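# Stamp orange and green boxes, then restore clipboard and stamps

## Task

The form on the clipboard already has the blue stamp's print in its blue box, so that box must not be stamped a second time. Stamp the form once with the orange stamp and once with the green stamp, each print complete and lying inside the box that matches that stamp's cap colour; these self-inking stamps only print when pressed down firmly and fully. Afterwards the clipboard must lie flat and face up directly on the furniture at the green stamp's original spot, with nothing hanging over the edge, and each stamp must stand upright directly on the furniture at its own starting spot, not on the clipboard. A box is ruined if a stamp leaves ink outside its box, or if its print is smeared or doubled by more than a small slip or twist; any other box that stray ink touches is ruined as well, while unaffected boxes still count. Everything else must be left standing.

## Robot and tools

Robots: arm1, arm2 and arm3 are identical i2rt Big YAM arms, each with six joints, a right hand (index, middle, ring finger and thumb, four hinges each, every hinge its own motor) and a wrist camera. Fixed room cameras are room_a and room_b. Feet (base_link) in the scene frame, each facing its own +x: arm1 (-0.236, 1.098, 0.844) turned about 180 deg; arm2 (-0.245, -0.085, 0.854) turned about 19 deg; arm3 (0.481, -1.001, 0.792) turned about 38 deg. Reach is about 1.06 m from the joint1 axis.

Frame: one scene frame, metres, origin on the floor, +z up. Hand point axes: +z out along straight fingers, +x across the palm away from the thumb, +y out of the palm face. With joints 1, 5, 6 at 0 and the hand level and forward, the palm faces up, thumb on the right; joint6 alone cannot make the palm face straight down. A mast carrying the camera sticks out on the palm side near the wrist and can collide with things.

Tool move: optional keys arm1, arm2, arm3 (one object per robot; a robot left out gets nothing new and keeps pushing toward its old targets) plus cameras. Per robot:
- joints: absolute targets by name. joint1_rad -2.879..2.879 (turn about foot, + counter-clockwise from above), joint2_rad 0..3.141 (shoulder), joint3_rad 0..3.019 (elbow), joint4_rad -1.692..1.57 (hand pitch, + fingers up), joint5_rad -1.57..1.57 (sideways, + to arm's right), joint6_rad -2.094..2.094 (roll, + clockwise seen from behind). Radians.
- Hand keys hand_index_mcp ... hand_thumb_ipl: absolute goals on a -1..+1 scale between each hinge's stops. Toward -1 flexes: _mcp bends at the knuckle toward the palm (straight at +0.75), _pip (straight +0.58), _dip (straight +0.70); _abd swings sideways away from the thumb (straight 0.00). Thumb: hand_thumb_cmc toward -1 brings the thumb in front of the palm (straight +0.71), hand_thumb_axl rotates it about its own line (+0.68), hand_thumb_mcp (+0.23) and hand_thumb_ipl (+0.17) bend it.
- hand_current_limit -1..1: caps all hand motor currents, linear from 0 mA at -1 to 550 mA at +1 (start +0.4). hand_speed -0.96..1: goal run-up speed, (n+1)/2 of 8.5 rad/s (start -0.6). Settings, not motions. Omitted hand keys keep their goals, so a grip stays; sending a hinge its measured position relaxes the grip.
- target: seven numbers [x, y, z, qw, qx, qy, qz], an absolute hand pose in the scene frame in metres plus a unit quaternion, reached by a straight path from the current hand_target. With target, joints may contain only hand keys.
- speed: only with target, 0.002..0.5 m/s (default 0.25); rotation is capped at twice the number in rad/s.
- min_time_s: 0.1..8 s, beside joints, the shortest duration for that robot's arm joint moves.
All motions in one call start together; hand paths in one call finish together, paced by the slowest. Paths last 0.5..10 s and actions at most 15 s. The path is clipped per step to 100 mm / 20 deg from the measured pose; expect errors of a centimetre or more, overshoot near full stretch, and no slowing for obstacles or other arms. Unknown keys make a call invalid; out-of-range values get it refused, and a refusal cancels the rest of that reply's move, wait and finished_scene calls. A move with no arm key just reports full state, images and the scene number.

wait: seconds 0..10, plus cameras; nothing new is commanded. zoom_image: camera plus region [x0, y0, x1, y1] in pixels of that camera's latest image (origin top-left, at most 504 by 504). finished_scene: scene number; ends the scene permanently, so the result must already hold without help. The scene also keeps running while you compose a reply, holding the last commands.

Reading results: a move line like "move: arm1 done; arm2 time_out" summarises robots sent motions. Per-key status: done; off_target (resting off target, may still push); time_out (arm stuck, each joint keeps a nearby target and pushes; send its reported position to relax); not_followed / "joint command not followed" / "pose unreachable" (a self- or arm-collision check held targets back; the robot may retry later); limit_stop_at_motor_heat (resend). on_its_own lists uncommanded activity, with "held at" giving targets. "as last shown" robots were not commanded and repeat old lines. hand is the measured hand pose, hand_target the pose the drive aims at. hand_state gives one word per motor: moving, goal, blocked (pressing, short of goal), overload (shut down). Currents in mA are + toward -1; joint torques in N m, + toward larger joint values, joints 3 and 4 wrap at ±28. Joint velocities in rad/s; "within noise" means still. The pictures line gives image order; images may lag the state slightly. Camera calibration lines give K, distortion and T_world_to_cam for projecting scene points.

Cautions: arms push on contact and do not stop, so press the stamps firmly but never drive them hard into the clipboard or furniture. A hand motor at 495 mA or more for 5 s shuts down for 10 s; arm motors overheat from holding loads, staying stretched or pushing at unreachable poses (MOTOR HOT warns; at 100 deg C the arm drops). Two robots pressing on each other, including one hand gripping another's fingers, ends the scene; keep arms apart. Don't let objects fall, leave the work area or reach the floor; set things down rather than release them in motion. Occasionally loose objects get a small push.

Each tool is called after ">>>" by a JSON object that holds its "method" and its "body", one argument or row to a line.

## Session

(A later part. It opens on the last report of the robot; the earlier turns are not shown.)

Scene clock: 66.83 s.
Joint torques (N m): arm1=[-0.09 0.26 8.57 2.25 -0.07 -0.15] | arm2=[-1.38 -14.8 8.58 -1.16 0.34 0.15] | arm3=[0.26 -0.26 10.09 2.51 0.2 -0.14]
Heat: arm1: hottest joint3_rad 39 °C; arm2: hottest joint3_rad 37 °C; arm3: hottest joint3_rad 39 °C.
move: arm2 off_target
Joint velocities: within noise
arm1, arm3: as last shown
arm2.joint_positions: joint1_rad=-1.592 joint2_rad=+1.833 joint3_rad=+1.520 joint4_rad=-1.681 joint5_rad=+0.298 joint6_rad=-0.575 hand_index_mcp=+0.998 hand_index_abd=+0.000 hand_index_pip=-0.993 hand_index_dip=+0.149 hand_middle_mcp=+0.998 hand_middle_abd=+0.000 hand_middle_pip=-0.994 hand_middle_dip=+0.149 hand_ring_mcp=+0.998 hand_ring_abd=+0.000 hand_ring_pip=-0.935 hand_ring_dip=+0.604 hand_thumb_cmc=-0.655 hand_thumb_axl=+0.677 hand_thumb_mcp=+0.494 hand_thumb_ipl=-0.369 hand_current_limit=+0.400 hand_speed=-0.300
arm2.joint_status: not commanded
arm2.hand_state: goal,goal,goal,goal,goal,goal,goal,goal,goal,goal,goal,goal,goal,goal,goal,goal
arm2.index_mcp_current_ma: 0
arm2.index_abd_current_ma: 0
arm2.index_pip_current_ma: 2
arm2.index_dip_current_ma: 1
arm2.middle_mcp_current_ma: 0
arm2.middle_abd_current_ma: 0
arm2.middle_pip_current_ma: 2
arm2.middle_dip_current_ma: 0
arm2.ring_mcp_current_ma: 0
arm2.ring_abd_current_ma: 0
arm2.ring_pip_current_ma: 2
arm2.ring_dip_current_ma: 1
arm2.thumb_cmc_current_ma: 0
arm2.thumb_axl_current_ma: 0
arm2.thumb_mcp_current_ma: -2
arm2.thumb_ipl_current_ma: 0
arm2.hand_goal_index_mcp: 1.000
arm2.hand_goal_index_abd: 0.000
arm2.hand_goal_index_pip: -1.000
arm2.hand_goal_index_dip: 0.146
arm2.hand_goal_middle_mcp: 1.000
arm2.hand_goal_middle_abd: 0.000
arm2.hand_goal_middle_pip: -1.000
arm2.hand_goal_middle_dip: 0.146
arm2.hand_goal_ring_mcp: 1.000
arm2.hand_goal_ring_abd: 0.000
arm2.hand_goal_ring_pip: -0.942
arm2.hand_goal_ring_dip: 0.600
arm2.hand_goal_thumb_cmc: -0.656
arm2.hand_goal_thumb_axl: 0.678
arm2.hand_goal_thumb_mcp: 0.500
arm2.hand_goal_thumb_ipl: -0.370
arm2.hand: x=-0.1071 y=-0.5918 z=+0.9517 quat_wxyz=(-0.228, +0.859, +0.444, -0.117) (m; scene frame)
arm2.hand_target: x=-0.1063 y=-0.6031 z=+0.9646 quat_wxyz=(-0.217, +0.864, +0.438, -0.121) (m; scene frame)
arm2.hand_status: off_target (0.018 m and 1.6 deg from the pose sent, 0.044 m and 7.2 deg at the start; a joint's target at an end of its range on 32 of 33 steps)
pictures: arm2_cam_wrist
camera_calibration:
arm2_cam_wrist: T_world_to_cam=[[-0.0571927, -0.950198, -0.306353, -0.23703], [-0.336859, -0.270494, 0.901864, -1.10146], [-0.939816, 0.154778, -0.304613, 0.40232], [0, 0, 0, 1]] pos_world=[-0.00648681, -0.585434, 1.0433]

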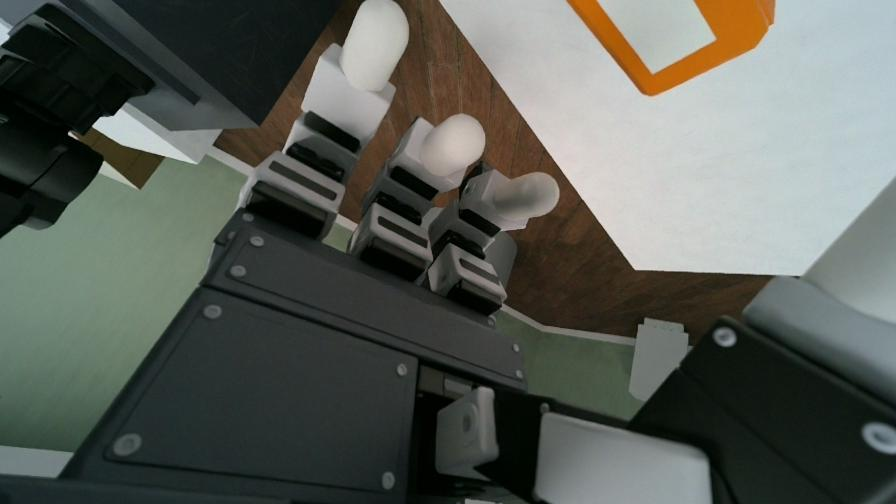

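>>> {"method": "move", "body": {
  "arm2": {"target": [-0.1033, -0.612, 0.945, 0.2364, -0.8611, -0.4337, 0.1191], "speed": 0.1},
  "cameras": ["arm2_cam_wrist"]
}}

Scene clock: 73.43 s.
Joint torques (N m): arm1=[-0.03 0.26 8.58 2.24 -0.07 -0.15] | arm2=[-1.49 -15.09 8.75 -1.21 0.33 0.22] | arm3=[0.15 0.03 10.02 2.28 0.14 -0.15]
Heat: arm1: hottest joint3_rad 39 °C; arm2: hottest joint3_rad 38 °C; arm3: hottest joint3_rad 39 °C.
move: arm2 off_target
Joint velocities: within noise
arm1: as last shown
arm2.joint_positions: joint1_rad=-1.592 joint2_rad=+1.885 joint3_rad=+1.545 joint4_rad=-1.681 joint5_rad=+0.298 joint6_rad=-0.565 hand_index_mcp=+0.998 hand_index_abd=+0.000 hand_index_pip=-0.993 hand_index_dip=+0.149 hand_middle_mcp=+0.998 hand_middle_abd=+0.000 hand_middle_pip=-0.994 hand_middle_dip=+0.149 hand_ring_mcp=+0.998 hand_ring_abd=+0.000 hand_ring_pip=-0.935 hand_ring_dip=+0.604 hand_thumb_cmc=-0.655 hand_thumb_axl=+0.677 hand_thumb_mcp=+0.494 hand_thumb_ipl=-0.369 hand_current_limit=+0.400 hand_speed=-0.300
arm2.joint_status: not commanded
arm2.hand_state: goal,goal,goal,goal,goal,goal,goal,goal,goal,goal,goal,goal,goal,goal,goal,goal
arm2.index_mcp_current_ma: 0
arm2.index_abd_current_ma: 0
arm2.index_pip_current_ma: 2
arm2.index_dip_current_ma: 1
arm2.middle_mcp_current_ma: 0
arm2.middle_abd_current_ma: 0
arm2.middle_pip_current_ma: 2
arm2.middle_dip_current_ma: 0
arm2.ring_mcp_current_ma: 0
arm2.ring_abd_current_ma: 0
arm2.ring_pip_current_ma: 2
arm2.ring_dip_current_ma: 1
arm2.thumb_cmc_current_ma: 0
arm2.thumb_axl_current_ma: 0
arm2.thumb_mcp_current_ma: -2
arm2.thumb_ipl_current_ma: 0
arm2.hand_goal_index_mcp: 1.000
arm2.hand_goal_index_abd: 0.000
arm2.hand_goal_index_pip: -1.000
arm2.hand_goal_index_dip: 0.146
arm2.hand_goal_middle_mcp: 1.000
arm2.hand_goal_middle_abd: 0.000
arm2.hand_goal_middle_pip: -1.000
arm2.hand_goal_middle_dip: 0.146
arm2.hand_goal_ring_mcp: 1.000
arm2.hand_goal_ring_abd: 0.000
arm2.hand_goal_ring_pip: -0.942
arm2.hand_goal_ring_dip: 0.600
arm2.hand_goal_thumb_cmc: -0.656
arm2.hand_goal_thumb_axl: 0.678
arm2.hand_goal_thumb_mcp: 0.500
arm2.hand_goal_thumb_ipl: -0.370
arm2.hand: x=-0.1055 y=-0.5994 z=+0.9339 quat_wxyz=(-0.240, +0.858, +0.440, -0.116) (m; scene frame)
arm2.hand_target: x=-0.1035 y=-0.6116 z=+0.9450 quat_wxyz=(-0.230, +0.862, +0.435, -0.120) (m; scene frame)
arm2.hand_status: off_target (0.017 m and 1.0 deg from the pose sent, 0.022 m and 1.6 deg at the start; a joint's target at an end of its range on 29 of 31 steps)
arm3.joint_positions: joint1_rad=-0.647 joint2_rad=+0.632 joint3_rad=+1.361 joint4_rad=-1.266 joint5_rad=+0.117 joint6_rad=+0.997 hand_index_mcp=+0.756 hand_index_abd=+0.000 hand_index_pip=+0.577 hand_index_dip=+0.696 hand_middle_mcp=+0.756 hand_middle_abd=+0.000 hand_middle_pip=+0.577 hand_middle_dip=+0.696 hand_ring_mcp=+0.756 hand_ring_abd=+0.000 hand_ring_pip=+0.577 hand_ring_dip=+0.696 hand_thumb_cmc=+0.716 hand_thumb_axl=+0.677 hand_thumb_mcp=+0.226 hand_thumb_ipl=+0.168 hand_current_limit=+0.400 hand_speed=-0.600
arm3.joint_status: not commanded
arm3.hand_state: goal,goal,goal,goal,goal,goal,goal,goal,goal,goal,goal,goal,goal,goal,goal,goal
arm3.index_mcp_current_ma: 0
arm3.index_abd_current_ma: 0
arm3.index_pip_current_ma: 0
arm3.index_dip_current_ma: 0
arm3.middle_mcp_current_ma: 0
arm3.middle_abd_current_ma: 0
arm3.middle_pip_current_ma: 0
arm3.middle_dip_current_ma: 0
arm3.ring_mcp_current_ma: 0
arm3.ring_abd_current_ma: 0
arm3.ring_pip_current_ma: 0
arm3.ring_dip_current_ma: 0
arm3.thumb_cmc_current_ma: 0
arm3.thumb_axl_current_ma: 0
arm3.thumb_mcp_current_ma: 0
arm3.thumb_ipl_current_ma: 0
arm3.hand_goal_index_mcp: 0.754
arm3.hand_goal_index_abd: 0.000
arm3.hand_goal_index_pip: 0.576
arm3.hand_goal_index_dip: 0.696
arm3.hand_goal_middle_mcp: 0.754
arm3.hand_goal_middle_abd: 0.000
arm3.hand_goal_middle_pip: 0.576
arm3.hand_goal_middle_dip: 0.696
arm3.hand_goal_ring_mcp: 0.754
arm3.hand_goal_ring_abd: 0.000
arm3.hand_goal_ring_pip: 0.576
arm3.hand_goal_ring_dip: 0.696
arm3.hand_goal_thumb_cmc: 0.714
arm3.hand_goal_thumb_axl: 0.678
arm3.hand_goal_thumb_mcp: 0.226
arm3.hand_goal_thumb_ipl: 0.168
arm3.hand: x=+0.7409 y=-1.0985 z=+1.3582 quat_wxyz=(+0.183, +0.838, +0.228, +0.461) (m; scene frame)
arm3.hand_target: x=+0.7381 y=-1.0986 z=+1.3678 quat_wxyz=(+0.185, +0.833, +0.225, +0.470) (m; scene frame)
arm3.hand_status: not commanded
pictures: arm2_cam_wrist
camera_calibration:
arm2_cam_wrist: T_world_to_cam=[[-0.0688348, -0.942907, -0.325864, -0.228225], [-0.329156, -0.286883, 0.899641, -1.09389], [-0.941763, 0.169187, -0.290616, 0.395007], [0, 0, 0, 1]] pos_world=[-0.00376821, -0.595844, 1.02454]

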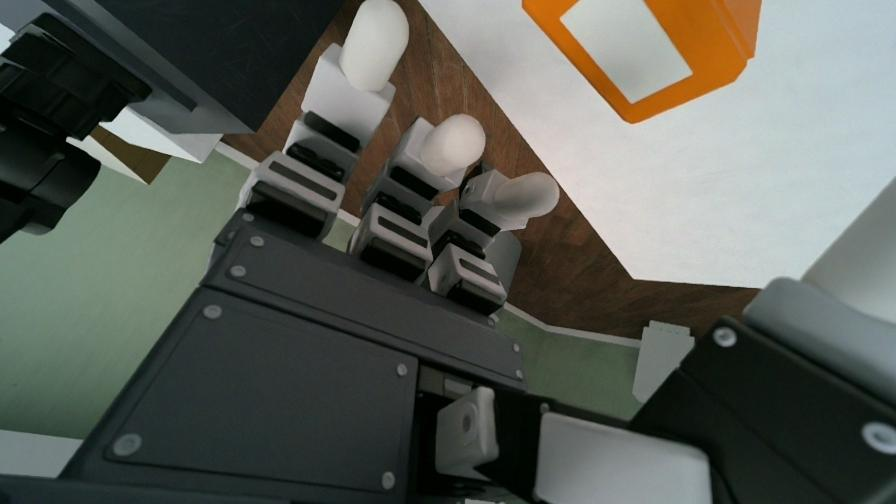

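>>> {"method": "move", "body": {
  "arm2": {"target": [-0.107, -0.622, 0.92, 0.2364, -0.8611, -0.4337, 0.1191], "speed": 0.1},
  "cameras": ["arm2_cam_wrist"]
}}

Scene clock: 79.17 s.
Joint torques (N m): arm1=[0.03 0.32 8.58 2.22 -0.07 -0.16] | arm2=[-2.02 -15.44 8.53 -0.12 0.4 0.13] | arm3=[-0.15 -0.15 9.81 2.62 0.16 -0.13]
Heat: arm1: hottest joint3_rad 40 °C; arm2: hottest joint2_rad 37 °C; arm3: hottest joint3_rad 40 °C.
move: arm2 off_target
Joint velocities: within noise
arm1.joint_positions: joint1_rad=-0.443 joint2_rad=+0.603 joint3_rad=+1.383 joint4_rad=-1.250 joint5_rad=-0.063 joint6_rad=+1.016 hand_index_mcp=+0.756 hand_index_abd=+0.001 hand_index_pip=+0.577 hand_index_dip=+0.696 hand_middle_mcp=+0.756 hand_middle_abd=+0.001 hand_middle_pip=+0.577 hand_middle_dip=+0.696 hand_ring_mcp=+0.756 hand_ring_abd=+0.000 hand_ring_pip=+0.577 hand_ring_dip=+0.696 hand_thumb_cmc=+0.715 hand_thumb_axl=+0.677 hand_thumb_mcp=+0.226 hand_thumb_ipl=+0.168 hand_current_limit=+0.400 hand_speed=-0.600
arm1.joint_status: not commanded
arm1.hand_state: goal,goal,goal,goal,goal,goal,goal,goal,goal,goal,goal,goal,goal,goal,goal,goal
arm1.index_mcp_current_ma: 1
arm1.index_abd_current_ma: 0
arm1.index_pip_current_ma: 0
arm1.index_dip_current_ma: 0
arm1.middle_mcp_current_ma: 1
arm1.middle_abd_current_ma: 0
arm1.middle_pip_current_ma: 0
arm1.middle_dip_current_ma: 0
arm1.ring_mcp_current_ma: 1
arm1.ring_abd_current_ma: 0
arm1.ring_pip_current_ma: 0
arm1.ring_dip_current_ma: 0
arm1.thumb_cmc_current_ma: 1
arm1.thumb_axl_current_ma: 0
arm1.thumb_mcp_current_ma: 0
arm1.thumb_ipl_current_ma: 0
arm1.hand_goal_index_mcp: 0.754
arm1.hand_goal_index_abd: 0.000
arm1.hand_goal_index_pip: 0.576
arm1.hand_goal_index_dip: 0.696
arm1.hand_goal_middle_mcp: 0.754
arm1.hand_goal_middle_abd: 0.000
arm1.hand_goal_middle_pip: 0.576
arm1.hand_goal_middle_dip: 0.696
arm1.hand_goal_ring_mcp: 0.754
arm1.hand_goal_ring_abd: 0.000
arm1.hand_goal_ring_pip: 0.576
arm1.hand_goal_ring_dip: 0.696
arm1.hand_goal_thumb_cmc: 0.714
arm1.hand_goal_thumb_axl: 0.678
arm1.hand_goal_thumb_mcp: 0.226
arm1.hand_goal_thumb_ipl: 0.168
arm1.hand: x=-0.4358 y=+1.2748 z=+1.4220 quat_wxyz=(-0.472, -0.064, +0.850, +0.227) (m; scene frame)
arm1.hand_target: x=-0.4310 y=+1.2745 z=+1.4376 quat_wxyz=(-0.484, -0.061, +0.841, +0.236) (m; scene frame)
arm1.hand_status: not commanded
arm2.joint_positions: joint1_rad=-1.594 joint2_rad=+1.934 joint3_rad=+1.554 joint4_rad=-1.677 joint5_rad=+0.302 joint6_rad=-0.565 hand_index_mcp=+0.998 hand_index_abd=+0.000 hand_index_pip=-0.993 hand_index_dip=+0.149 hand_middle_mcp=+0.998 hand_middle_abd=+0.000 hand_middle_pip=-0.994 hand_middle_dip=+0.149 hand_ring_mcp=+0.998 hand_ring_abd=+0.000 hand_ring_pip=-0.935 hand_ring_dip=+0.604 hand_thumb_cmc=-0.655 hand_thumb_axl=+0.677 hand_thumb_mcp=+0.494 hand_thumb_ipl=-0.369 hand_current_limit=+0.400 hand_speed=-0.300
arm2.joint_status: not commanded
arm2.hand_state: goal,goal,goal,goal,goal,goal,goal,goal,goal,goal,goal,goal,goal,goal,goal,goal
arm2.index_mcp_current_ma: 0
arm2.index_abd_current_ma: 0
arm2.index_pip_current_ma: 2
arm2.index_dip_current_ma: 1
arm2.middle_mcp_current_ma: 0
arm2.middle_abd_current_ma: 0
arm2.middle_pip_current_ma: 2
arm2.middle_dip_current_ma: 0
arm2.ring_mcp_current_ma: 0
arm2.ring_abd_current_ma: 0
arm2.ring_pip_current_ma: 2
arm2.ring_dip_current_ma: 1
arm2.thumb_cmc_current_ma: 0
arm2.thumb_axl_current_ma: 0
arm2.thumb_mcp_current_ma: -2
arm2.thumb_ipl_current_ma: 0
arm2.hand_goal_index_mcp: 1.000
arm2.hand_goal_index_abd: 0.000
arm2.hand_goal_index_pip: -1.000
arm2.hand_goal_index_dip: 0.146
arm2.hand_goal_middle_mcp: 1.000
arm2.hand_goal_middle_abd: 0.000
arm2.hand_goal_middle_pip: -1.000
arm2.hand_goal_middle_dip: 0.146
arm2.hand_goal_ring_mcp: 1.000
arm2.hand_goal_ring_abd: 0.000
arm2.hand_goal_ring_pip: -0.942
arm2.hand_goal_ring_dip: 0.600
arm2.hand_goal_thumb_cmc: -0.656
arm2.hand_goal_thumb_axl: 0.678
arm2.hand_goal_thumb_mcp: 0.500
arm2.hand_goal_thumb_ipl: -0.370
arm2.hand: x=-0.1070 y=-0.6016 z=+0.9113 quat_wxyz=(-0.258, +0.853, +0.440, -0.114) (m; scene frame)
arm2.hand_target: x=-0.1073 y=-0.6213 z=+0.9204 quat_wxyz=(-0.236, +0.861, +0.434, -0.119) (m; scene frame)
arm2.hand_status: off_target (0.022 m and 2.8 deg from the pose sent, 0.027 m and 1.0 deg at the start)
arm3: as last shown
pictures: arm2_cam_wrist
camera_calibration:
arm2_cam_wrist: T_world_to_cam=[[-0.074743, -0.931313, -0.356469, -0.203534], [-0.316404, -0.316849, 0.894145, -1.08634], [-0.945675, 0.179619, -0.270989, 0.375266], [0, 0, 0, 1]] pos_world=[-0.00405722, -0.601166, 1.00049]

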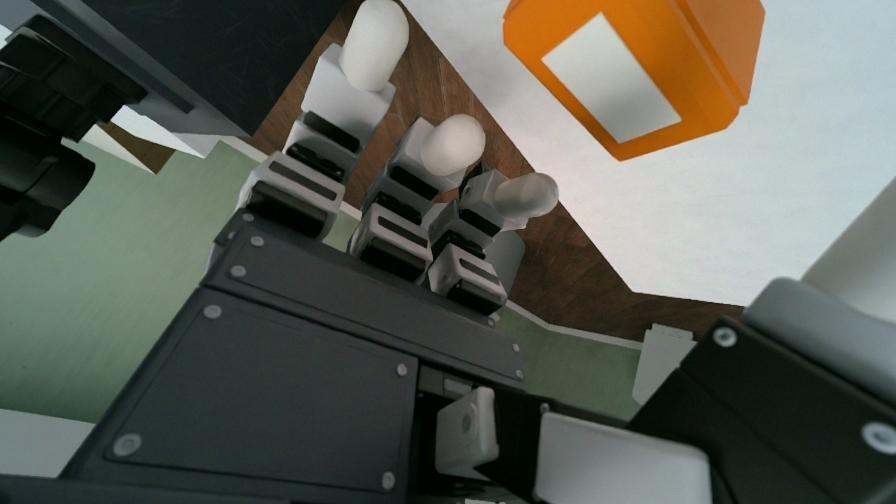

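>>> {"method": "move", "body": {
  "arm2": {"target": [-0.111, -0.645, 0.955, 0.2364, -0.8611, -0.4337, 0.1191], "speed": 0.1}
}}

>>> {"method": "move", "body": {
  "arm2": {"target": [-0.111, -0.618, 0.90, 0.2364, -0.8611, -0.4337, 0.1191], "speed": 0.1},
  "cameras": ["arm2_cam_wrist"]
}}

Scene clock: 83.70 s.
Joint torques (N m): arm1=[0.03 0.38 8.58 2.22 -0.06 -0.16] | arm2=[-2.08 -17.14 9.02 -1.22 0.4 -0.02] | arm3=[0.73 0.21 10.15 2.35 0.16 -0.18]
Heat: arm1: hottest joint3_rad 40 °C; arm2: hottest joint2_rad 37 °C; arm3: hottest joint3_rad 40 °C.
move: arm2 off_target
Joint velocities: within noise
arm1, arm3: as last shown
arm2.joint_positions: joint1_rad=-1.615 joint2_rad=+1.934 joint3_rad=+1.632 joint4_rad=-1.680 joint5_rad=+0.310 joint6_rad=-0.587 hand_index_mcp=+0.998 hand_index_abd=+0.000 hand_index_pip=-0.993 hand_index_dip=+0.149 hand_middle_mcp=+0.998 hand_middle_abd=+0.000 hand_middle_pip=-0.994 hand_middle_dip=+0.149 hand_ring_mcp=+0.998 hand_ring_abd=+0.000 hand_ring_pip=-0.935 hand_ring_dip=+0.604 hand_thumb_cmc=-0.655 hand_thumb_axl=+0.677 hand_thumb_mcp=+0.494 hand_thumb_ipl=-0.369 hand_current_limit=+0.400 hand_speed=-0.300
arm2.joint_status: not commanded
arm2.hand_state: goal,goal,goal,goal,goal,goal,goal,goal,goal,goal,goal,goal,goal,goal,goal,goal
arm2.index_mcp_current_ma: 0
arm2.index_abd_current_ma: 0
arm2.index_pip_current_ma: 2
arm2.index_dip_current_ma: 1
arm2.middle_mcp_current_ma: 0
arm2.middle_abd_current_ma: 0
arm2.middle_pip_current_ma: 2
arm2.middle_dip_current_ma: 0
arm2.ring_mcp_current_ma: 0
arm2.ring_abd_current_ma: 0
arm2.ring_pip_current_ma: 2
arm2.ring_dip_current_ma: 1
arm2.thumb_cmc_current_ma: 0
arm2.thumb_axl_current_ma: 0
arm2.thumb_mcp_current_ma: -2
arm2.thumb_ipl_current_ma: 0
arm2.hand_goal_index_mcp: 1.000
arm2.hand_goal_index_abd: 0.000
arm2.hand_goal_index_pip: -1.000
arm2.hand_goal_index_dip: 0.146
arm2.hand_goal_middle_mcp: 1.000
arm2.hand_goal_middle_abd: 0.000
arm2.hand_goal_middle_pip: -1.000
arm2.hand_goal_middle_dip: 0.146
arm2.hand_goal_ring_mcp: 1.000
arm2.hand_goal_ring_abd: 0.000
arm2.hand_goal_ring_pip: -0.942
arm2.hand_goal_ring_dip: 0.600
arm2.hand_goal_thumb_cmc: -0.656
arm2.hand_goal_thumb_axl: 0.678
arm2.hand_goal_thumb_mcp: 0.500
arm2.hand_goal_thumb_ipl: -0.370
arm2.hand: x=-0.1092 y=-0.6320 z=+0.9368 quat_wxyz=(-0.225, +0.861, +0.439, -0.120) (m; scene frame)
arm2.hand_target: x=-0.1113 y=-0.6441 z=+0.9546 quat_wxyz=(-0.211, +0.865, +0.439, -0.122) (m; scene frame)
arm2.hand_status: off_target (0.022 m and 1.5 deg from the pose sent, 0.062 m and 2.8 deg at the start; a joint's target at an end of its range on 29 of 34 steps)
pictures: none

Scene clock: 84.93 s.
Joint torques (N m): arm1=[-0.09 0.32 8.58 2.26 -0.07 -0.16] | arm2=[-0.97 -15.33 5.55 0.01 0.13 0.21] | arm3=[-0.09 -0.44 9.98 2.43 0.09 -0.11]
Heat: arm1: hottest joint3_rad 40 °C; arm2: hottest joint2_rad 37 °C; arm3: hottest joint3_rad 40 °C.
move: arm2 done
Joint velocities: within noise
arm1, arm3: as last shown
arm2.joint_positions: joint1_rad=-1.615 joint2_rad=+1.939 joint3_rad=+1.553 joint4_rad=-1.624 joint5_rad=+0.310 joint6_rad=-0.577 hand_index_mcp=+0.998 hand_index_abd=+0.000 hand_index_pip=-0.993 hand_index_dip=+0.149 hand_middle_mcp=+0.998 hand_middle_abd=+0.000 hand_middle_pip=-0.994 hand_middle_dip=+0.149 hand_ring_mcp=+0.998 hand_ring_abd=+0.000 hand_ring_pip=-0.935 hand_ring_dip=+0.604 hand_thumb_cmc=-0.655 hand_thumb_axl=+0.677 hand_thumb_mcp=+0.494 hand_thumb_ipl=-0.369 hand_current_limit=+0.400 hand_speed=-0.300
arm2.joint_status: not commanded
arm2.hand_state: goal,goal,goal,goal,goal,goal,goal,goal,goal,goal,goal,goal,goal,goal,goal,goal
arm2.index_mcp_current_ma: 0
arm2.index_abd_current_ma: 0
arm2.index_pip_current_ma: 2
arm2.index_dip_current_ma: 1
arm2.middle_mcp_current_ma: 0
arm2.middle_abd_current_ma: 0
arm2.middle_pip_current_ma: 2
arm2.middle_dip_current_ma: 0
arm2.ring_mcp_current_ma: 0
arm2.ring_abd_current_ma: 0
arm2.ring_pip_current_ma: 2
arm2.ring_dip_current_ma: 1
arm2.thumb_cmc_current_ma: 0
arm2.thumb_axl_current_ma: 0
arm2.thumb_mcp_current_ma: -2
arm2.thumb_ipl_current_ma: 0
arm2.hand_goal_index_mcp: 1.000
arm2.hand_goal_index_abd: 0.000
arm2.hand_goal_index_pip: -1.000
arm2.hand_goal_index_dip: 0.146
arm2.hand_goal_middle_mcp: 1.000
arm2.hand_goal_middle_abd: 0.000
arm2.hand_goal_middle_pip: -1.000
arm2.hand_goal_middle_dip: 0.146
arm2.hand_goal_ring_mcp: 1.000
arm2.hand_goal_ring_abd: 0.000
arm2.hand_goal_ring_pip: -0.942
arm2.hand_goal_ring_dip: 0.600
arm2.hand_goal_thumb_cmc: -0.656
arm2.hand_goal_thumb_axl: 0.678
arm2.hand_goal_thumb_mcp: 0.500
arm2.hand_goal_thumb_ipl: -0.370
arm2.hand: x=-0.1148 y=-0.6163 z=+0.9064 quat_wxyz=(-0.238, +0.860, +0.435, -0.118) (m; scene frame)
arm2.hand_target: x=-0.1110 y=-0.6179 z=+0.9001 quat_wxyz=(-0.236, +0.861, +0.434, -0.119) (m; scene frame)
arm2.hand_status: done (0.008 m and 0.3 deg from the pose sent, 0.040 m and 1.5 deg at the start)
pictures: arm2_cam_wrist
camera_calibration:
arm2_cam_wrist: T_world_to_cam=[[-0.0781745, -0.94477, -0.318273, -0.262912], [-0.327694, -0.277159, 0.903216, -1.07414], [-0.941544, 0.174905, -0.287929, 0.382126], [0, 0, 0, 1]] pos_world=[-0.012754, -0.612936, 0.996528]

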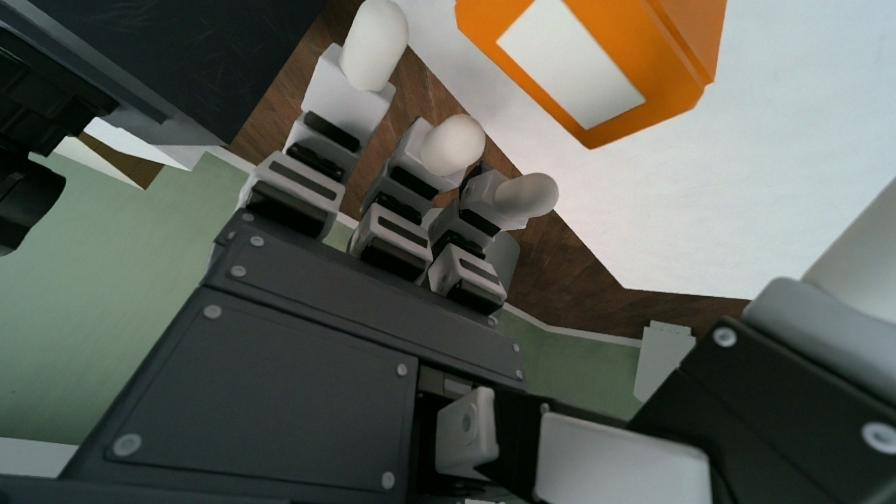

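>>> {"method": "move", "body": {
  "arm2": {"target": [-0.104, -0.612, 0.865, 0.2364, -0.8611, -0.4337, 0.1191], "speed": 0.08},
  "cameras": ["arm2_cam_wrist", "room_b"]
}}

Scene clock: 87.23 s.
Joint torques (N m): arm1=[0.03 0.26 8.58 2.24 -0.07 -0.16] | arm2=[-0.44 -15.62 5.38 -0.03 0.11 0.21] | arm3=[0.03 -0.03 10.07 2.8 0.17 -0.11]
Heat: arm1: hottest joint3_rad 40 °C; arm2: hottest joint2_rad 37 °C; arm3: hottest joint3_rad 40 °C.
move: arm2 done
Joint velocities: within noise
arm1, arm3: as last shown
arm2.joint_positions: joint1_rad=-1.604 joint2_rad=+1.975 joint3_rad=+1.500 joint4_rad=-1.546 joint5_rad=+0.304 joint6_rad=-0.562 hand_index_mcp=+0.998 hand_index_abd=+0.000 hand_index_pip=-0.993 hand_index_dip=+0.149 hand_middle_mcp=+0.998 hand_middle_abd=+0.000 hand_middle_pip=-0.994 hand_middle_dip=+0.149 hand_ring_mcp=+0.998 hand_ring_abd=+0.000 hand_ring_pip=-0.935 hand_ring_dip=+0.604 hand_thumb_cmc=-0.655 hand_thumb_axl=+0.677 hand_thumb_mcp=+0.494 hand_thumb_ipl=-0.369 hand_current_limit=+0.400 hand_speed=-0.300
arm2.joint_status: not commanded
arm2.hand_state: goal,goal,goal,goal,goal,goal,goal,goal,goal,goal,goal,goal,goal,goal,goal,goal
arm2.index_mcp_current_ma: 0
arm2.index_abd_current_ma: 0
arm2.index_pip_current_ma: 2
arm2.index_dip_current_ma: 1
arm2.middle_mcp_current_ma: 0
arm2.middle_abd_current_ma: 0
arm2.middle_pip_current_ma: 2
arm2.middle_dip_current_ma: 0
arm2.ring_mcp_current_ma: 0
arm2.ring_abd_current_ma: 0
arm2.ring_pip_current_ma: 2
arm2.ring_dip_current_ma: 1
arm2.thumb_cmc_current_ma: 0
arm2.thumb_axl_current_ma: 0
arm2.thumb_mcp_current_ma: -2
arm2.thumb_ipl_current_ma: 0
arm2.hand_goal_index_mcp: 1.000
arm2.hand_goal_index_abd: 0.000
arm2.hand_goal_index_pip: -1.000
arm2.hand_goal_index_dip: 0.146
arm2.hand_goal_middle_mcp: 1.000
arm2.hand_goal_middle_abd: 0.000
arm2.hand_goal_middle_pip: -1.000
arm2.hand_goal_middle_dip: 0.146
arm2.hand_goal_ring_mcp: 1.000
arm2.hand_goal_ring_abd: 0.000
arm2.hand_goal_ring_pip: -0.942
arm2.hand_goal_ring_dip: 0.600
arm2.hand_goal_thumb_cmc: -0.656
arm2.hand_goal_thumb_axl: 0.678
arm2.hand_goal_thumb_mcp: 0.500
arm2.hand_goal_thumb_ipl: -0.370
arm2.hand: x=-0.1105 y=-0.6104 z=+0.8692 quat_wxyz=(-0.241, +0.860, +0.434, -0.118) (m; scene frame)
arm2.hand_target: x=-0.1041 y=-0.6119 z=+0.8650 quat_wxyz=(-0.236, +0.861, +0.434, -0.119) (m; scene frame)
arm2.hand_status: done (0.008 m and 0.5 deg from the pose sent, 0.043 m and 0.3 deg at the start)
pictures: arm2_cam_wrist, room_b
camera_calibration:
arm2_cam_wrist: T_world_to_cam=[[-0.082594, -0.943025, -0.322308, -0.26475], [-0.327108, -0.279842, 0.902601, -1.03851], [-0.941371, 0.179979, -0.285358, 0.37533], [0, 0, 0, 1]] pos_world=[-0.00824733, -0.607837, 0.959135]

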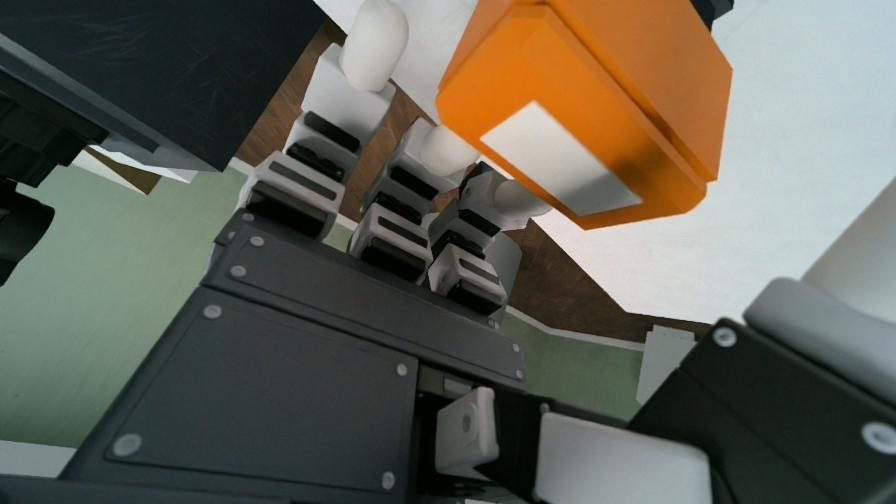

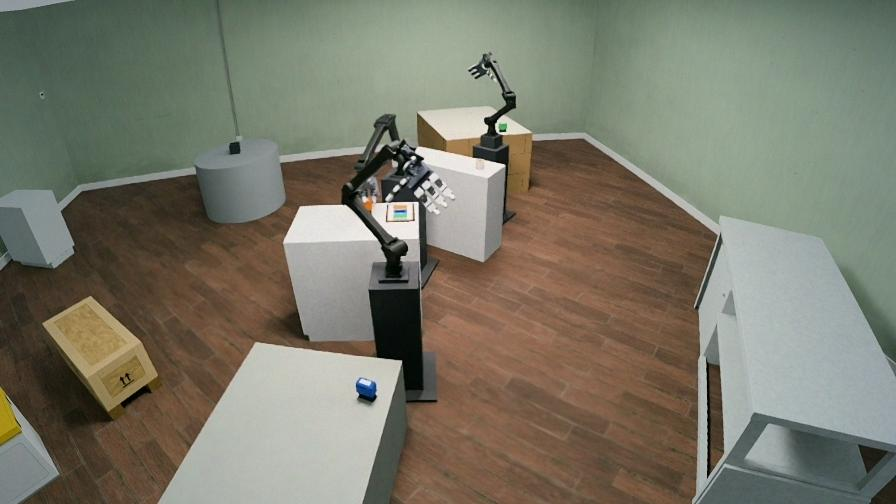

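>>> {"method": "move", "body": {
  "arm2": {"target": [-0.1035, -0.6135, 0.832, 0.2364, -0.8611, -0.4337, 0.1191], "speed": 0.08},
  "cameras": ["arm2_cam_wrist"]
}}

Scene clock: 89.67 s.
Joint torques (N m): arm1=[0.03 0.32 8.58 2.25 -0.07 -0.16] | arm2=[-0.44 -15.68 5.15 -0.05 0.11 0.21] | arm3=[-0.26 0.5 10.02 2.36 0.16 -0.16]
Heat: arm1: hottest joint3_rad 40 °C; arm2: hottest joint2_rad 37 °C; arm3: hottest joint3_rad 40 °C.
move: arm2 done
Joint velocities: within noise
arm1, arm3: as last shown
arm2.joint_positions: joint1_rad=-1.604 joint2_rad=+2.022 joint3_rad=+1.478 joint4_rad=-1.478 joint5_rad=+0.304 joint6_rad=-0.562 hand_index_mcp=+0.998 hand_index_abd=+0.000 hand_index_pip=-0.993 hand_index_dip=+0.149 hand_middle_mcp=+0.998 hand_middle_abd=+0.000 hand_middle_pip=-0.994 hand_middle_dip=+0.149 hand_ring_mcp=+0.998 hand_ring_abd=+0.000 hand_ring_pip=-0.935 hand_ring_dip=+0.604 hand_thumb_cmc=-0.655 hand_thumb_axl=+0.677 hand_thumb_mcp=+0.494 hand_thumb_ipl=-0.369 hand_current_limit=+0.400 hand_speed=-0.300
arm2.joint_status: not commanded
arm2.hand_state: goal,goal,goal,goal,goal,goal,goal,goal,goal,goal,goal,goal,goal,goal,goal,goal
arm2.index_mcp_current_ma: 0
arm2.index_abd_current_ma: 0
arm2.index_pip_current_ma: 2
arm2.index_dip_current_ma: 1
arm2.middle_mcp_current_ma: 0
arm2.middle_abd_current_ma: 0
arm2.middle_pip_current_ma: 2
arm2.middle_dip_current_ma: 0
arm2.ring_mcp_current_ma: 0
arm2.ring_abd_current_ma: 0
arm2.ring_pip_current_ma: 2
arm2.ring_dip_current_ma: 1
arm2.thumb_cmc_current_ma: 0
arm2.thumb_axl_current_ma: 0
arm2.thumb_mcp_current_ma: -2
arm2.thumb_ipl_current_ma: 0
arm2.hand_goal_index_mcp: 1.000
arm2.hand_goal_index_abd: 0.000
arm2.hand_goal_index_pip: -1.000
arm2.hand_goal_index_dip: 0.146
arm2.hand_goal_middle_mcp: 1.000
arm2.hand_goal_middle_abd: 0.000
arm2.hand_goal_middle_pip: -1.000
arm2.hand_goal_middle_dip: 0.146
arm2.hand_goal_ring_mcp: 1.000
arm2.hand_goal_ring_abd: 0.000
arm2.hand_goal_ring_pip: -0.942
arm2.hand_goal_ring_dip: 0.600
arm2.hand_goal_thumb_cmc: -0.656
arm2.hand_goal_thumb_axl: 0.678
arm2.hand_goal_thumb_mcp: 0.500
arm2.hand_goal_thumb_ipl: -0.370
arm2.hand: x=-0.1101 y=-0.6119 z=+0.8357 quat_wxyz=(-0.241, +0.860, +0.434, -0.118) (m; scene frame)
arm2.hand_target: x=-0.1036 y=-0.6134 z=+0.8320 quat_wxyz=(-0.236, +0.861, +0.434, -0.119) (m; scene frame)
arm2.hand_status: done (0.008 m and 0.6 deg from the pose sent, 0.038 m and 0.5 deg at the start)
pictures: arm2_cam_wrist
camera_calibration:
arm2_cam_wrist: T_world_to_cam=[[-0.083079, -0.9427, -0.323133, -0.276065], [-0.326816, -0.280548, 0.902488, -1.00892], [-0.941429, 0.180583, -0.284781, 0.366271], [0, 0, 0, 1]] pos_world=[-0.00784656, -0.609438, 0.925636]

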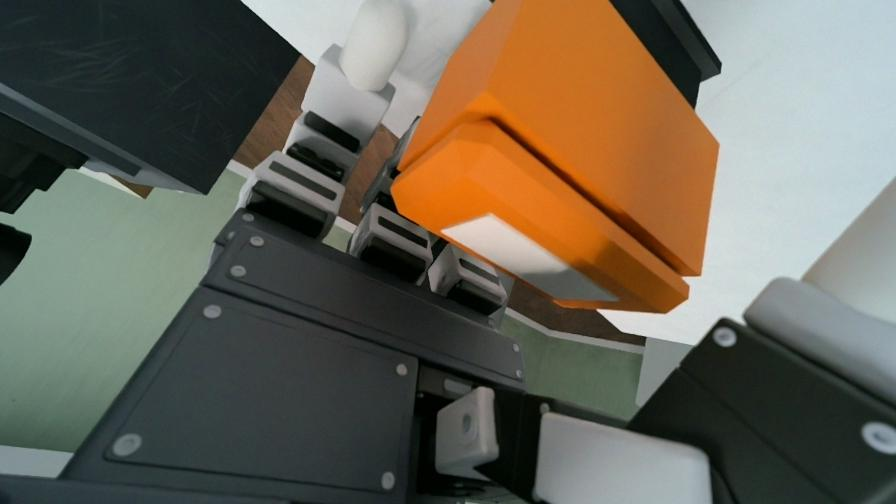

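>>> {"method": "move", "body": {
  "arm2": {"joints": {"hand_speed": -0.85, "hand_index_mcp": 0.86, "hand_middle_mcp": 0.86, "hand_thumb_mcp": 0.3}}
}}

>>> {"method": "move", "body": {
  "arm2": {"joints": {"hand_index_mcp": 0.81, "hand_middle_mcp": 0.81, "hand_thumb_mcp": 0.2}},
  "cameras": ["arm2_cam_wrist"]
}}

Scene clock: 92.30 s.
Joint torques (N m): arm1=[-0.09 0.38 8.57 2.25 -0.07 -0.16] | arm2=[-0.32 -15.79 5.2 -0.09 0.1 0.21] | arm3=[-0.15 -0.38 9.74 2.5 0.13 -0.12]
Heat: arm1: hottest joint3_rad 40 °C; arm2: hottest joint2_rad 37 °C; arm3: hottest joint3_rad 40 °C.
move: arm2 done
Joint velocities: within noise
arm1, arm3: as last shown
arm2.joint_positions: joint1_rad=-1.604 joint2_rad=+2.022 joint3_rad=+1.478 joint4_rad=-1.478 joint5_rad=+0.304 joint6_rad=-0.561 hand_index_mcp=+0.863 hand_index_abd=+0.000 hand_index_pip=-0.993 hand_index_dip=+0.149 hand_middle_mcp=+0.859 hand_middle_abd=+0.000 hand_middle_pip=-0.994 hand_middle_dip=+0.149 hand_ring_mcp=+0.998 hand_ring_abd=+0.000 hand_ring_pip=-0.935 hand_ring_dip=+0.604 hand_thumb_cmc=-0.655 hand_thumb_axl=+0.677 hand_thumb_mcp=+0.299 hand_thumb_ipl=-0.369 hand_current_limit=+0.400 hand_speed=-0.850
arm2.joint_status: all done
arm2.hand_state: goal,goal,goal,goal,goal,goal,goal,goal,goal,goal,goal,goal,goal,goal,goal,goal
arm2.index_mcp_current_ma: 1
arm2.index_abd_current_ma: 0
arm2.index_pip_current_ma: 2
arm2.index_dip_current_ma: 1
arm2.middle_mcp_current_ma: 0
arm2.middle_abd_current_ma: 0
arm2.middle_pip_current_ma: 2
arm2.middle_dip_current_ma: 0
arm2.ring_mcp_current_ma: 0
arm2.ring_abd_current_ma: 0
arm2.ring_pip_current_ma: 2
arm2.ring_dip_current_ma: 1
arm2.thumb_cmc_current_ma: 0
arm2.thumb_axl_current_ma: 0
arm2.thumb_mcp_current_ma: 0
arm2.thumb_ipl_current_ma: 0
arm2.hand_goal_index_mcp: 0.860
arm2.hand_goal_index_abd: 0.000
arm2.hand_goal_index_pip: -1.000
arm2.hand_goal_index_dip: 0.146
arm2.hand_goal_middle_mcp: 0.860
arm2.hand_goal_middle_abd: 0.000
arm2.hand_goal_middle_pip: -1.000
arm2.hand_goal_middle_dip: 0.146
arm2.hand_goal_ring_mcp: 1.000
arm2.hand_goal_ring_abd: 0.000
arm2.hand_goal_ring_pip: -0.942
arm2.hand_goal_ring_dip: 0.600
arm2.hand_goal_thumb_cmc: -0.656
arm2.hand_goal_thumb_axl: 0.678
arm2.hand_goal_thumb_mcp: 0.300
arm2.hand_goal_thumb_ipl: -0.370
arm2.hand: x=-0.1101 y=-0.6119 z=+0.8357 quat_wxyz=(-0.241, +0.860, +0.433, -0.118) (m; scene frame)
arm2.hand_target: x=-0.1036 y=-0.6135 z=+0.8320 quat_wxyz=(-0.236, +0.861, +0.434, -0.119) (m; scene frame)
arm2.hand_status: not commanded
pictures: none

Scene clock: 92.93 s.
Joint torques (N m): arm1=[0.03 0.38 8.59 2.25 -0.07 -0.16] | arm2=[-0.56 -15.85 5.15 -0.03 0.11 0.18] | arm3=[0.26 0.09 9.87 2.3 0.11 -0.13]
Heat: arm1: hottest joint3_rad 40 °C; arm2: hottest joint2_rad 37 °C; arm3: hottest joint3_rad 40 °C.
move: arm2 done
Joint velocities: within noise
arm1, arm3: as last shown
arm2.joint_positions: joint1_rad=-1.604 joint2_rad=+2.022 joint3_rad=+1.478 joint4_rad=-1.478 joint5_rad=+0.304 joint6_rad=-0.560 hand_index_mcp=+0.814 hand_index_abd=+0.000 hand_index_pip=-0.993 hand_index_dip=+0.149 hand_middle_mcp=+0.809 hand_middle_abd=+0.000 hand_middle_pip=-0.994 hand_middle_dip=+0.149 hand_ring_mcp=+0.998 hand_ring_abd=+0.000 hand_ring_pip=-0.935 hand_ring_dip=+0.604 hand_thumb_cmc=-0.655 hand_thumb_axl=+0.677 hand_thumb_mcp=+0.204 hand_thumb_ipl=-0.369 hand_current_limit=+0.400 hand_speed=-0.850
arm2.joint_status: all done
arm2.hand_state: goal,goal,goal,goal,goal,goal,goal,goal,goal,goal,goal,goal,goal,goal,goal,goal
arm2.index_mcp_current_ma: 1
arm2.index_abd_current_ma: 0
arm2.index_pip_current_ma: 2
arm2.index_dip_current_ma: 1
arm2.middle_mcp_current_ma: 0
arm2.middle_abd_current_ma: 0
arm2.middle_pip_current_ma: 2
arm2.middle_dip_current_ma: 0
arm2.ring_mcp_current_ma: 0
arm2.ring_abd_current_ma: 0
arm2.ring_pip_current_ma: 2
arm2.ring_dip_current_ma: 1
arm2.thumb_cmc_current_ma: 0
arm2.thumb_axl_current_ma: 0
arm2.thumb_mcp_current_ma: 1
arm2.thumb_ipl_current_ma: 0
arm2.hand_goal_index_mcp: 0.810
arm2.hand_goal_index_abd: 0.000
arm2.hand_goal_index_pip: -1.000
arm2.hand_goal_index_dip: 0.146
arm2.hand_goal_middle_mcp: 0.810
arm2.hand_goal_middle_abd: 0.000
arm2.hand_goal_middle_pip: -1.000
arm2.hand_goal_middle_dip: 0.146
arm2.hand_goal_ring_mcp: 1.000
arm2.hand_goal_ring_abd: 0.000
arm2.hand_goal_ring_pip: -0.942
arm2.hand_goal_ring_dip: 0.600
arm2.hand_goal_thumb_cmc: -0.656
arm2.hand_goal_thumb_axl: 0.678
arm2.hand_goal_thumb_mcp: 0.200
arm2.hand_goal_thumb_ipl: -0.370
arm2.hand: x=-0.1102 y=-0.6120 z=+0.8357 quat_wxyz=(-0.241, +0.860, +0.433, -0.118) (m; scene frame)
arm2.hand_target: x=-0.1036 y=-0.6134 z=+0.8320 quat_wxyz=(-0.236, +0.861, +0.434, -0.119) (m; scene frame)
arm2.hand_status: not commanded
pictures: arm2_cam_wrist
camera_calibration:
arm2_cam_wrist: T_world_to_cam=[[-0.0841349, -0.942777, -0.322635, -0.276769], [-0.326816, -0.279765, 0.902731, -1.00872], [-0.941335, 0.181394, -0.284577, 0.366614], [0, 0, 0, 1]] pos_world=[-0.00784498, -0.609637, 0.925636]

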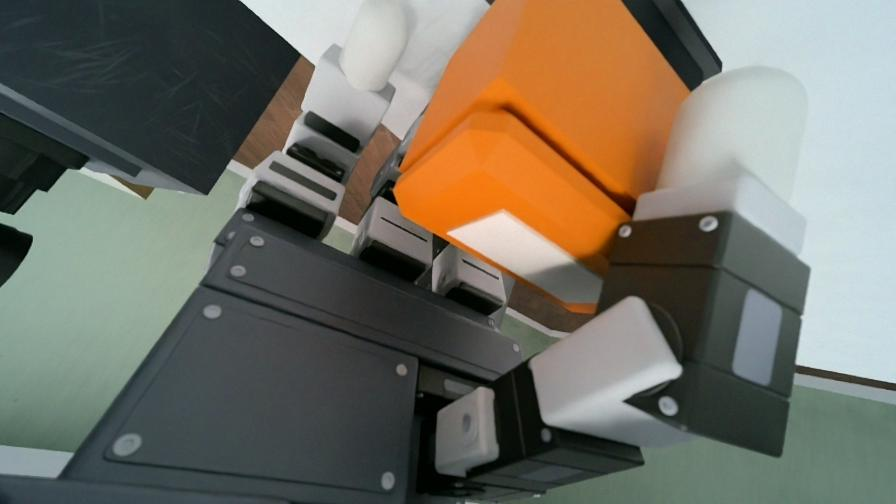

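>>> {"method": "move", "body": {
  "arm2": {"joints": {"hand_index_mcp": 0.79, "hand_middle_mcp": 0.79, "hand_thumb_mcp": 0.13}}
}}

>>> {"method": "move", "body": {
  "arm2": {"joints": {"hand_index_mcp": 0.76, "hand_middle_mcp": 0.76, "hand_thumb_mcp": 0.1}},
  "cameras": ["arm2_cam_wrist"]
}}

Scene clock: 95.63 s.
Joint torques (N m): arm1=[-0.03 0.26 8.58 2.24 -0.07 -0.16] | arm2=[-0.44 -15.85 5.26 -0.01 0.11 0.19] | arm3=[-0.32 -0.09 10.07 2.28 0.16 -0.11]
Heat: arm1: hottest joint3_rad 40 °C; arm2: hottest joint2_rad 37 °C; arm3: hottest joint3_rad 40 °C.
move: arm2 off_target
Joint velocities: within noise
arm1: as last shown
arm2.joint_positions: joint1_rad=-1.604 joint2_rad=+2.022 joint3_rad=+1.478 joint4_rad=-1.478 joint5_rad=+0.304 joint6_rad=-0.559 hand_index_mcp=+0.809 hand_index_abd=+0.000 hand_index_pip=-0.990 hand_index_dip=+0.149 hand_middle_mcp=+0.808 hand_middle_abd=+0.000 hand_middle_pip=-0.992 hand_middle_dip=+0.148 hand_ring_mcp=+0.997 hand_ring_abd=+0.000 hand_ring_pip=-0.935 hand_ring_dip=+0.604 hand_thumb_cmc=-0.654 hand_thumb_axl=+0.675 hand_thumb_mcp=+0.170 hand_thumb_ipl=-0.361 hand_current_limit=+0.400 hand_speed=-0.850
arm2.joint_status: hand_thumb_mcp off_target (ended at +0.170, target +0.130); the others done
arm2.hand_state: goal,goal,goal,goal,goal,goal,goal,goal,goal,goal,goal,goal,goal,goal,blocked,goal
arm2.index_mcp_current_ma: 13
arm2.index_abd_current_ma: 0
arm2.index_pip_current_ma: 4
arm2.index_dip_current_ma: 0
arm2.middle_mcp_current_ma: 12
arm2.middle_abd_current_ma: 0
arm2.middle_pip_current_ma: 3
arm2.middle_dip_current_ma: 0
arm2.ring_mcp_current_ma: 0
arm2.ring_abd_current_ma: 0
arm2.ring_pip_current_ma: 2
arm2.ring_dip_current_ma: 1
arm2.thumb_cmc_current_ma: 0
arm2.thumb_axl_current_ma: -1
arm2.thumb_mcp_current_ma: 68
arm2.thumb_ipl_current_ma: 5
arm2.hand_goal_index_mcp: 0.790
arm2.hand_goal_index_abd: 0.000
arm2.hand_goal_index_pip: -1.000
arm2.hand_goal_index_dip: 0.146
arm2.hand_goal_middle_mcp: 0.790
arm2.hand_goal_middle_abd: 0.000
arm2.hand_goal_middle_pip: -1.000
arm2.hand_goal_middle_dip: 0.146
arm2.hand_goal_ring_mcp: 1.000
arm2.hand_goal_ring_abd: 0.000
arm2.hand_goal_ring_pip: -0.942
arm2.hand_goal_ring_dip: 0.600
arm2.hand_goal_thumb_cmc: -0.656
arm2.hand_goal_thumb_axl: 0.678
arm2.hand_goal_thumb_mcp: 0.130
arm2.hand_goal_thumb_ipl: -0.370
arm2.hand: x=-0.1104 y=-0.6117 z=+0.8355 quat_wxyz=(-0.241, +0.861, +0.432, -0.118) (m; scene frame)
arm2.hand_target: x=-0.1036 y=-0.6135 z=+0.8321 quat_wxyz=(-0.236, +0.861, +0.434, -0.119) (m; scene frame)
arm2.hand_status: not commanded
arm3.joint_positions: joint1_rad=-0.647 joint2_rad=+0.632 joint3_rad=+1.361 joint4_rad=-1.266 joint5_rad=+0.117 joint6_rad=+0.997 hand_index_mcp=+0.756 hand_index_abd=+0.000 hand_index_pip=+0.577 hand_index_dip=+0.696 hand_middle_mcp=+0.756 hand_middle_abd=+0.000 hand_middle_pip=+0.577 hand_middle_dip=+0.696 hand_ring_mcp=+0.756 hand_ring_abd=+0.000 hand_ring_pip=+0.577 hand_ring_dip=+0.696 hand_thumb_cmc=+0.716 hand_thumb_axl=+0.677 hand_thumb_mcp=+0.226 hand_thumb_ipl=+0.168 hand_current_limit=+0.400 hand_speed=-0.600
arm3.joint_status: not commanded
arm3.hand_state: goal,goal,goal,goal,goal,goal,goal,goal,goal,goal,goal,goal,goal,goal,goal,goal
arm3.index_mcp_current_ma: 0
arm3.index_abd_current_ma: 0
arm3.index_pip_current_ma: 0
arm3.index_dip_current_ma: 0
arm3.middle_mcp_current_ma: 0
arm3.middle_abd_current_ma: 0
arm3.middle_pip_current_ma: 0
arm3.middle_dip_current_ma: 0
arm3.ring_mcp_current_ma: 0
arm3.ring_abd_current_ma: 0
arm3.ring_pip_current_ma: 0
arm3.ring_dip_current_ma: 0
arm3.thumb_cmc_current_ma: 0
arm3.thumb_axl_current_ma: 0
arm3.thumb_mcp_current_ma: 0
arm3.thumb_ipl_current_ma: 0
arm3.hand_goal_index_mcp: 0.754
arm3.hand_goal_index_abd: 0.000
arm3.hand_goal_index_pip: 0.576
arm3.hand_goal_index_dip: 0.696
arm3.hand_goal_middle_mcp: 0.754
arm3.hand_goal_middle_abd: 0.000
arm3.hand_goal_middle_pip: 0.576
arm3.hand_goal_middle_dip: 0.696
arm3.hand_goal_ring_mcp: 0.754
arm3.hand_goal_ring_abd: 0.000
arm3.hand_goal_ring_pip: 0.576
arm3.hand_goal_ring_dip: 0.696
arm3.hand_goal_thumb_cmc: 0.714
arm3.hand_goal_thumb_axl: 0.678
arm3.hand_goal_thumb_mcp: 0.226
arm3.hand_goal_thumb_ipl: 0.168
arm3.hand: x=+0.7409 y=-1.0985 z=+1.3582 quat_wxyz=(+0.183, +0.838, +0.228, +0.461) (m; scene frame)
arm3.hand_target: x=+0.7381 y=-1.0986 z=+1.3678 quat_wxyz=(+0.185, +0.833, +0.225, +0.470) (m; scene frame)
arm3.hand_status: not commanded
pictures: none

Scene clock: 96.10 s.
Joint torques (N m): arm1=[-0.03 0.32 8.57 2.24 -0.07 -0.16] | arm2=[-0.32 -16.03 5.19 -0.01 0.09 0.17] | arm3=[-0.03 0.03 9.84 2.7 0.09 -0.12]
Heat: arm1: hottest joint3_rad 40 °C; arm2: hottest joint2_rad 37 °C; arm3: hottest joint3_rad 40 °C.
move: arm2 off_target
Joint velocities: within noise
arm1.joint_positions: joint1_rad=-0.443 joint2_rad=+0.603 joint3_rad=+1.383 joint4_rad=-1.250 joint5_rad=-0.063 joint6_rad=+1.016 hand_index_mcp=+0.756 hand_index_abd=+0.001 hand_index_pip=+0.577 hand_index_dip=+0.696 hand_middle_mcp=+0.756 hand_middle_abd=+0.001 hand_middle_pip=+0.577 hand_middle_dip=+0.696 hand_ring_mcp=+0.756 hand_ring_abd=+0.000 hand_ring_pip=+0.577 hand_ring_dip=+0.696 hand_thumb_cmc=+0.715 hand_thumb_axl=+0.677 hand_thumb_mcp=+0.226 hand_thumb_ipl=+0.168 hand_current_limit=+0.400 hand_speed=-0.600
arm1.joint_status: not commanded
arm1.hand_state: goal,goal,goal,goal,goal,goal,goal,goal,goal,goal,goal,goal,goal,goal,goal,goal
arm1.index_mcp_current_ma: 1
arm1.index_abd_current_ma: 0
arm1.index_pip_current_ma: 0
arm1.index_dip_current_ma: 0
arm1.middle_mcp_current_ma: 1
arm1.middle_abd_current_ma: 0
arm1.middle_pip_current_ma: 0
arm1.middle_dip_current_ma: 0
arm1.ring_mcp_current_ma: 1
arm1.ring_abd_current_ma: 0
arm1.ring_pip_current_ma: 0
arm1.ring_dip_current_ma: 0
arm1.thumb_cmc_current_ma: 1
arm1.thumb_axl_current_ma: 0
arm1.thumb_mcp_current_ma: 0
arm1.thumb_ipl_current_ma: 0
arm1.hand_goal_index_mcp: 0.754
arm1.hand_goal_index_abd: 0.000
arm1.hand_goal_index_pip: 0.576
arm1.hand_goal_index_dip: 0.696
arm1.hand_goal_middle_mcp: 0.754
arm1.hand_goal_middle_abd: 0.000
arm1.hand_goal_middle_pip: 0.576
arm1.hand_goal_middle_dip: 0.696
arm1.hand_goal_ring_mcp: 0.754
arm1.hand_goal_ring_abd: 0.000
arm1.hand_goal_ring_pip: 0.576
arm1.hand_goal_ring_dip: 0.696
arm1.hand_goal_thumb_cmc: 0.714
arm1.hand_goal_thumb_axl: 0.678
arm1.hand_goal_thumb_mcp: 0.226
arm1.hand_goal_thumb_ipl: 0.168
arm1.hand: x=-0.4358 y=+1.2748 z=+1.4220 quat_wxyz=(-0.472, -0.064, +0.850, +0.227) (m; scene frame)
arm1.hand_target: x=-0.4310 y=+1.2745 z=+1.4376 quat_wxyz=(-0.484, -0.061, +0.841, +0.236) (m; scene frame)
arm1.hand_status: not commanded
arm2.joint_positions: joint1_rad=-1.604 joint2_rad=+2.022 joint3_rad=+1.478 joint4_rad=-1.478 joint5_rad=+0.304 joint6_rad=-0.559 hand_index_mcp=+0.807 hand_index_abd=+0.000 hand_index_pip=-0.989 hand_index_dip=+0.149 hand_middle_mcp=+0.807 hand_middle_abd=+0.000 hand_middle_pip=-0.991 hand_middle_dip=+0.148 hand_ring_mcp=+0.997 hand_ring_abd=+0.000 hand_ring_pip=-0.935 hand_ring_dip=+0.604 hand_thumb_cmc=-0.653 hand_thumb_axl=+0.674 hand_thumb_mcp=+0.167 hand_thumb_ipl=-0.359 hand_current_limit=+0.400 hand_speed=-0.850
arm2.joint_status: hand_index_mcp off_target (ended at +0.807, target +0.760); hand_middle_mcp off_target (ended at +0.807, target +0.760); hand_thumb_mcp off_target (ended at +0.167, target +0.100)
arm2.hand_state: blocked,goal,goal,goal,blocked,goal,goal,goal,goal,goal,goal,goal,goal,goal,blocked,goal
arm2.index_mcp_current_ma: 63
arm2.index_abd_current_ma: 0
arm2.index_pip_current_ma: 5
arm2.index_dip_current_ma: 0
arm2.middle_mcp_current_ma: 63
arm2.middle_abd_current_ma: 0
arm2.middle_pip_current_ma: 3
arm2.middle_dip_current_ma: 0
arm2.ring_mcp_current_ma: 0
arm2.ring_abd_current_ma: 0
arm2.ring_pip_current_ma: 2
arm2.ring_dip_current_ma: 1
arm2.thumb_cmc_current_ma: 0
arm2.thumb_axl_current_ma: -1
arm2.thumb_mcp_current_ma: 161
arm2.thumb_ipl_current_ma: 8
arm2.hand_goal_index_mcp: 0.760
arm2.hand_goal_index_abd: 0.000
arm2.hand_goal_index_pip: -1.000
arm2.hand_goal_index_dip: 0.146
arm2.hand_goal_middle_mcp: 0.760
arm2.hand_goal_middle_abd: 0.000
arm2.hand_goal_middle_pip: -1.000
arm2.hand_goal_middle_dip: 0.146
arm2.hand_goal_ring_mcp: 1.000
arm2.hand_goal_ring_abd: 0.000
arm2.hand_goal_ring_pip: -0.942
arm2.hand_goal_ring_dip: 0.600
arm2.hand_goal_thumb_cmc: -0.656
arm2.hand_goal_thumb_axl: 0.678
arm2.hand_goal_thumb_mcp: 0.100
arm2.hand_goal_thumb_ipl: -0.370
arm2.hand: x=-0.1104 y=-0.6117 z=+0.8355 quat_wxyz=(-0.241, +0.861, +0.432, -0.118) (m; scene frame)
arm2.hand_target: x=-0.1036 y=-0.6135 z=+0.8321 quat_wxyz=(-0.236, +0.861, +0.434, -0.119) (m; scene frame)
arm2.hand_status: not commanded
arm3: as last shown
pictures: arm2_cam_wrist
camera_calibration:
arm2_cam_wrist: T_world_to_cam=[[-0.085618, -0.942608, -0.322738, -0.276593], [-0.326533, -0.27949, 0.902919, -1.00846], [-0.9413, 0.182691, -0.283863, 0.366549], [0, 0, 0, 1]] pos_world=[-0.00794271, -0.609537, 0.925336]

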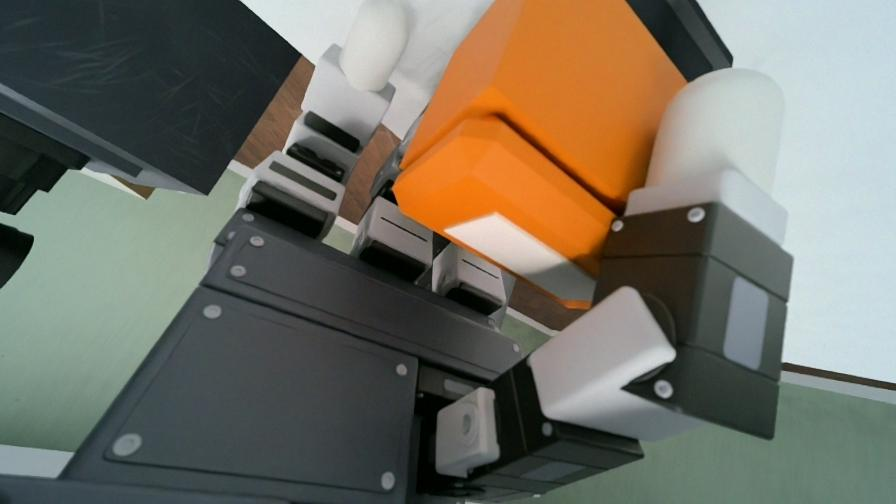

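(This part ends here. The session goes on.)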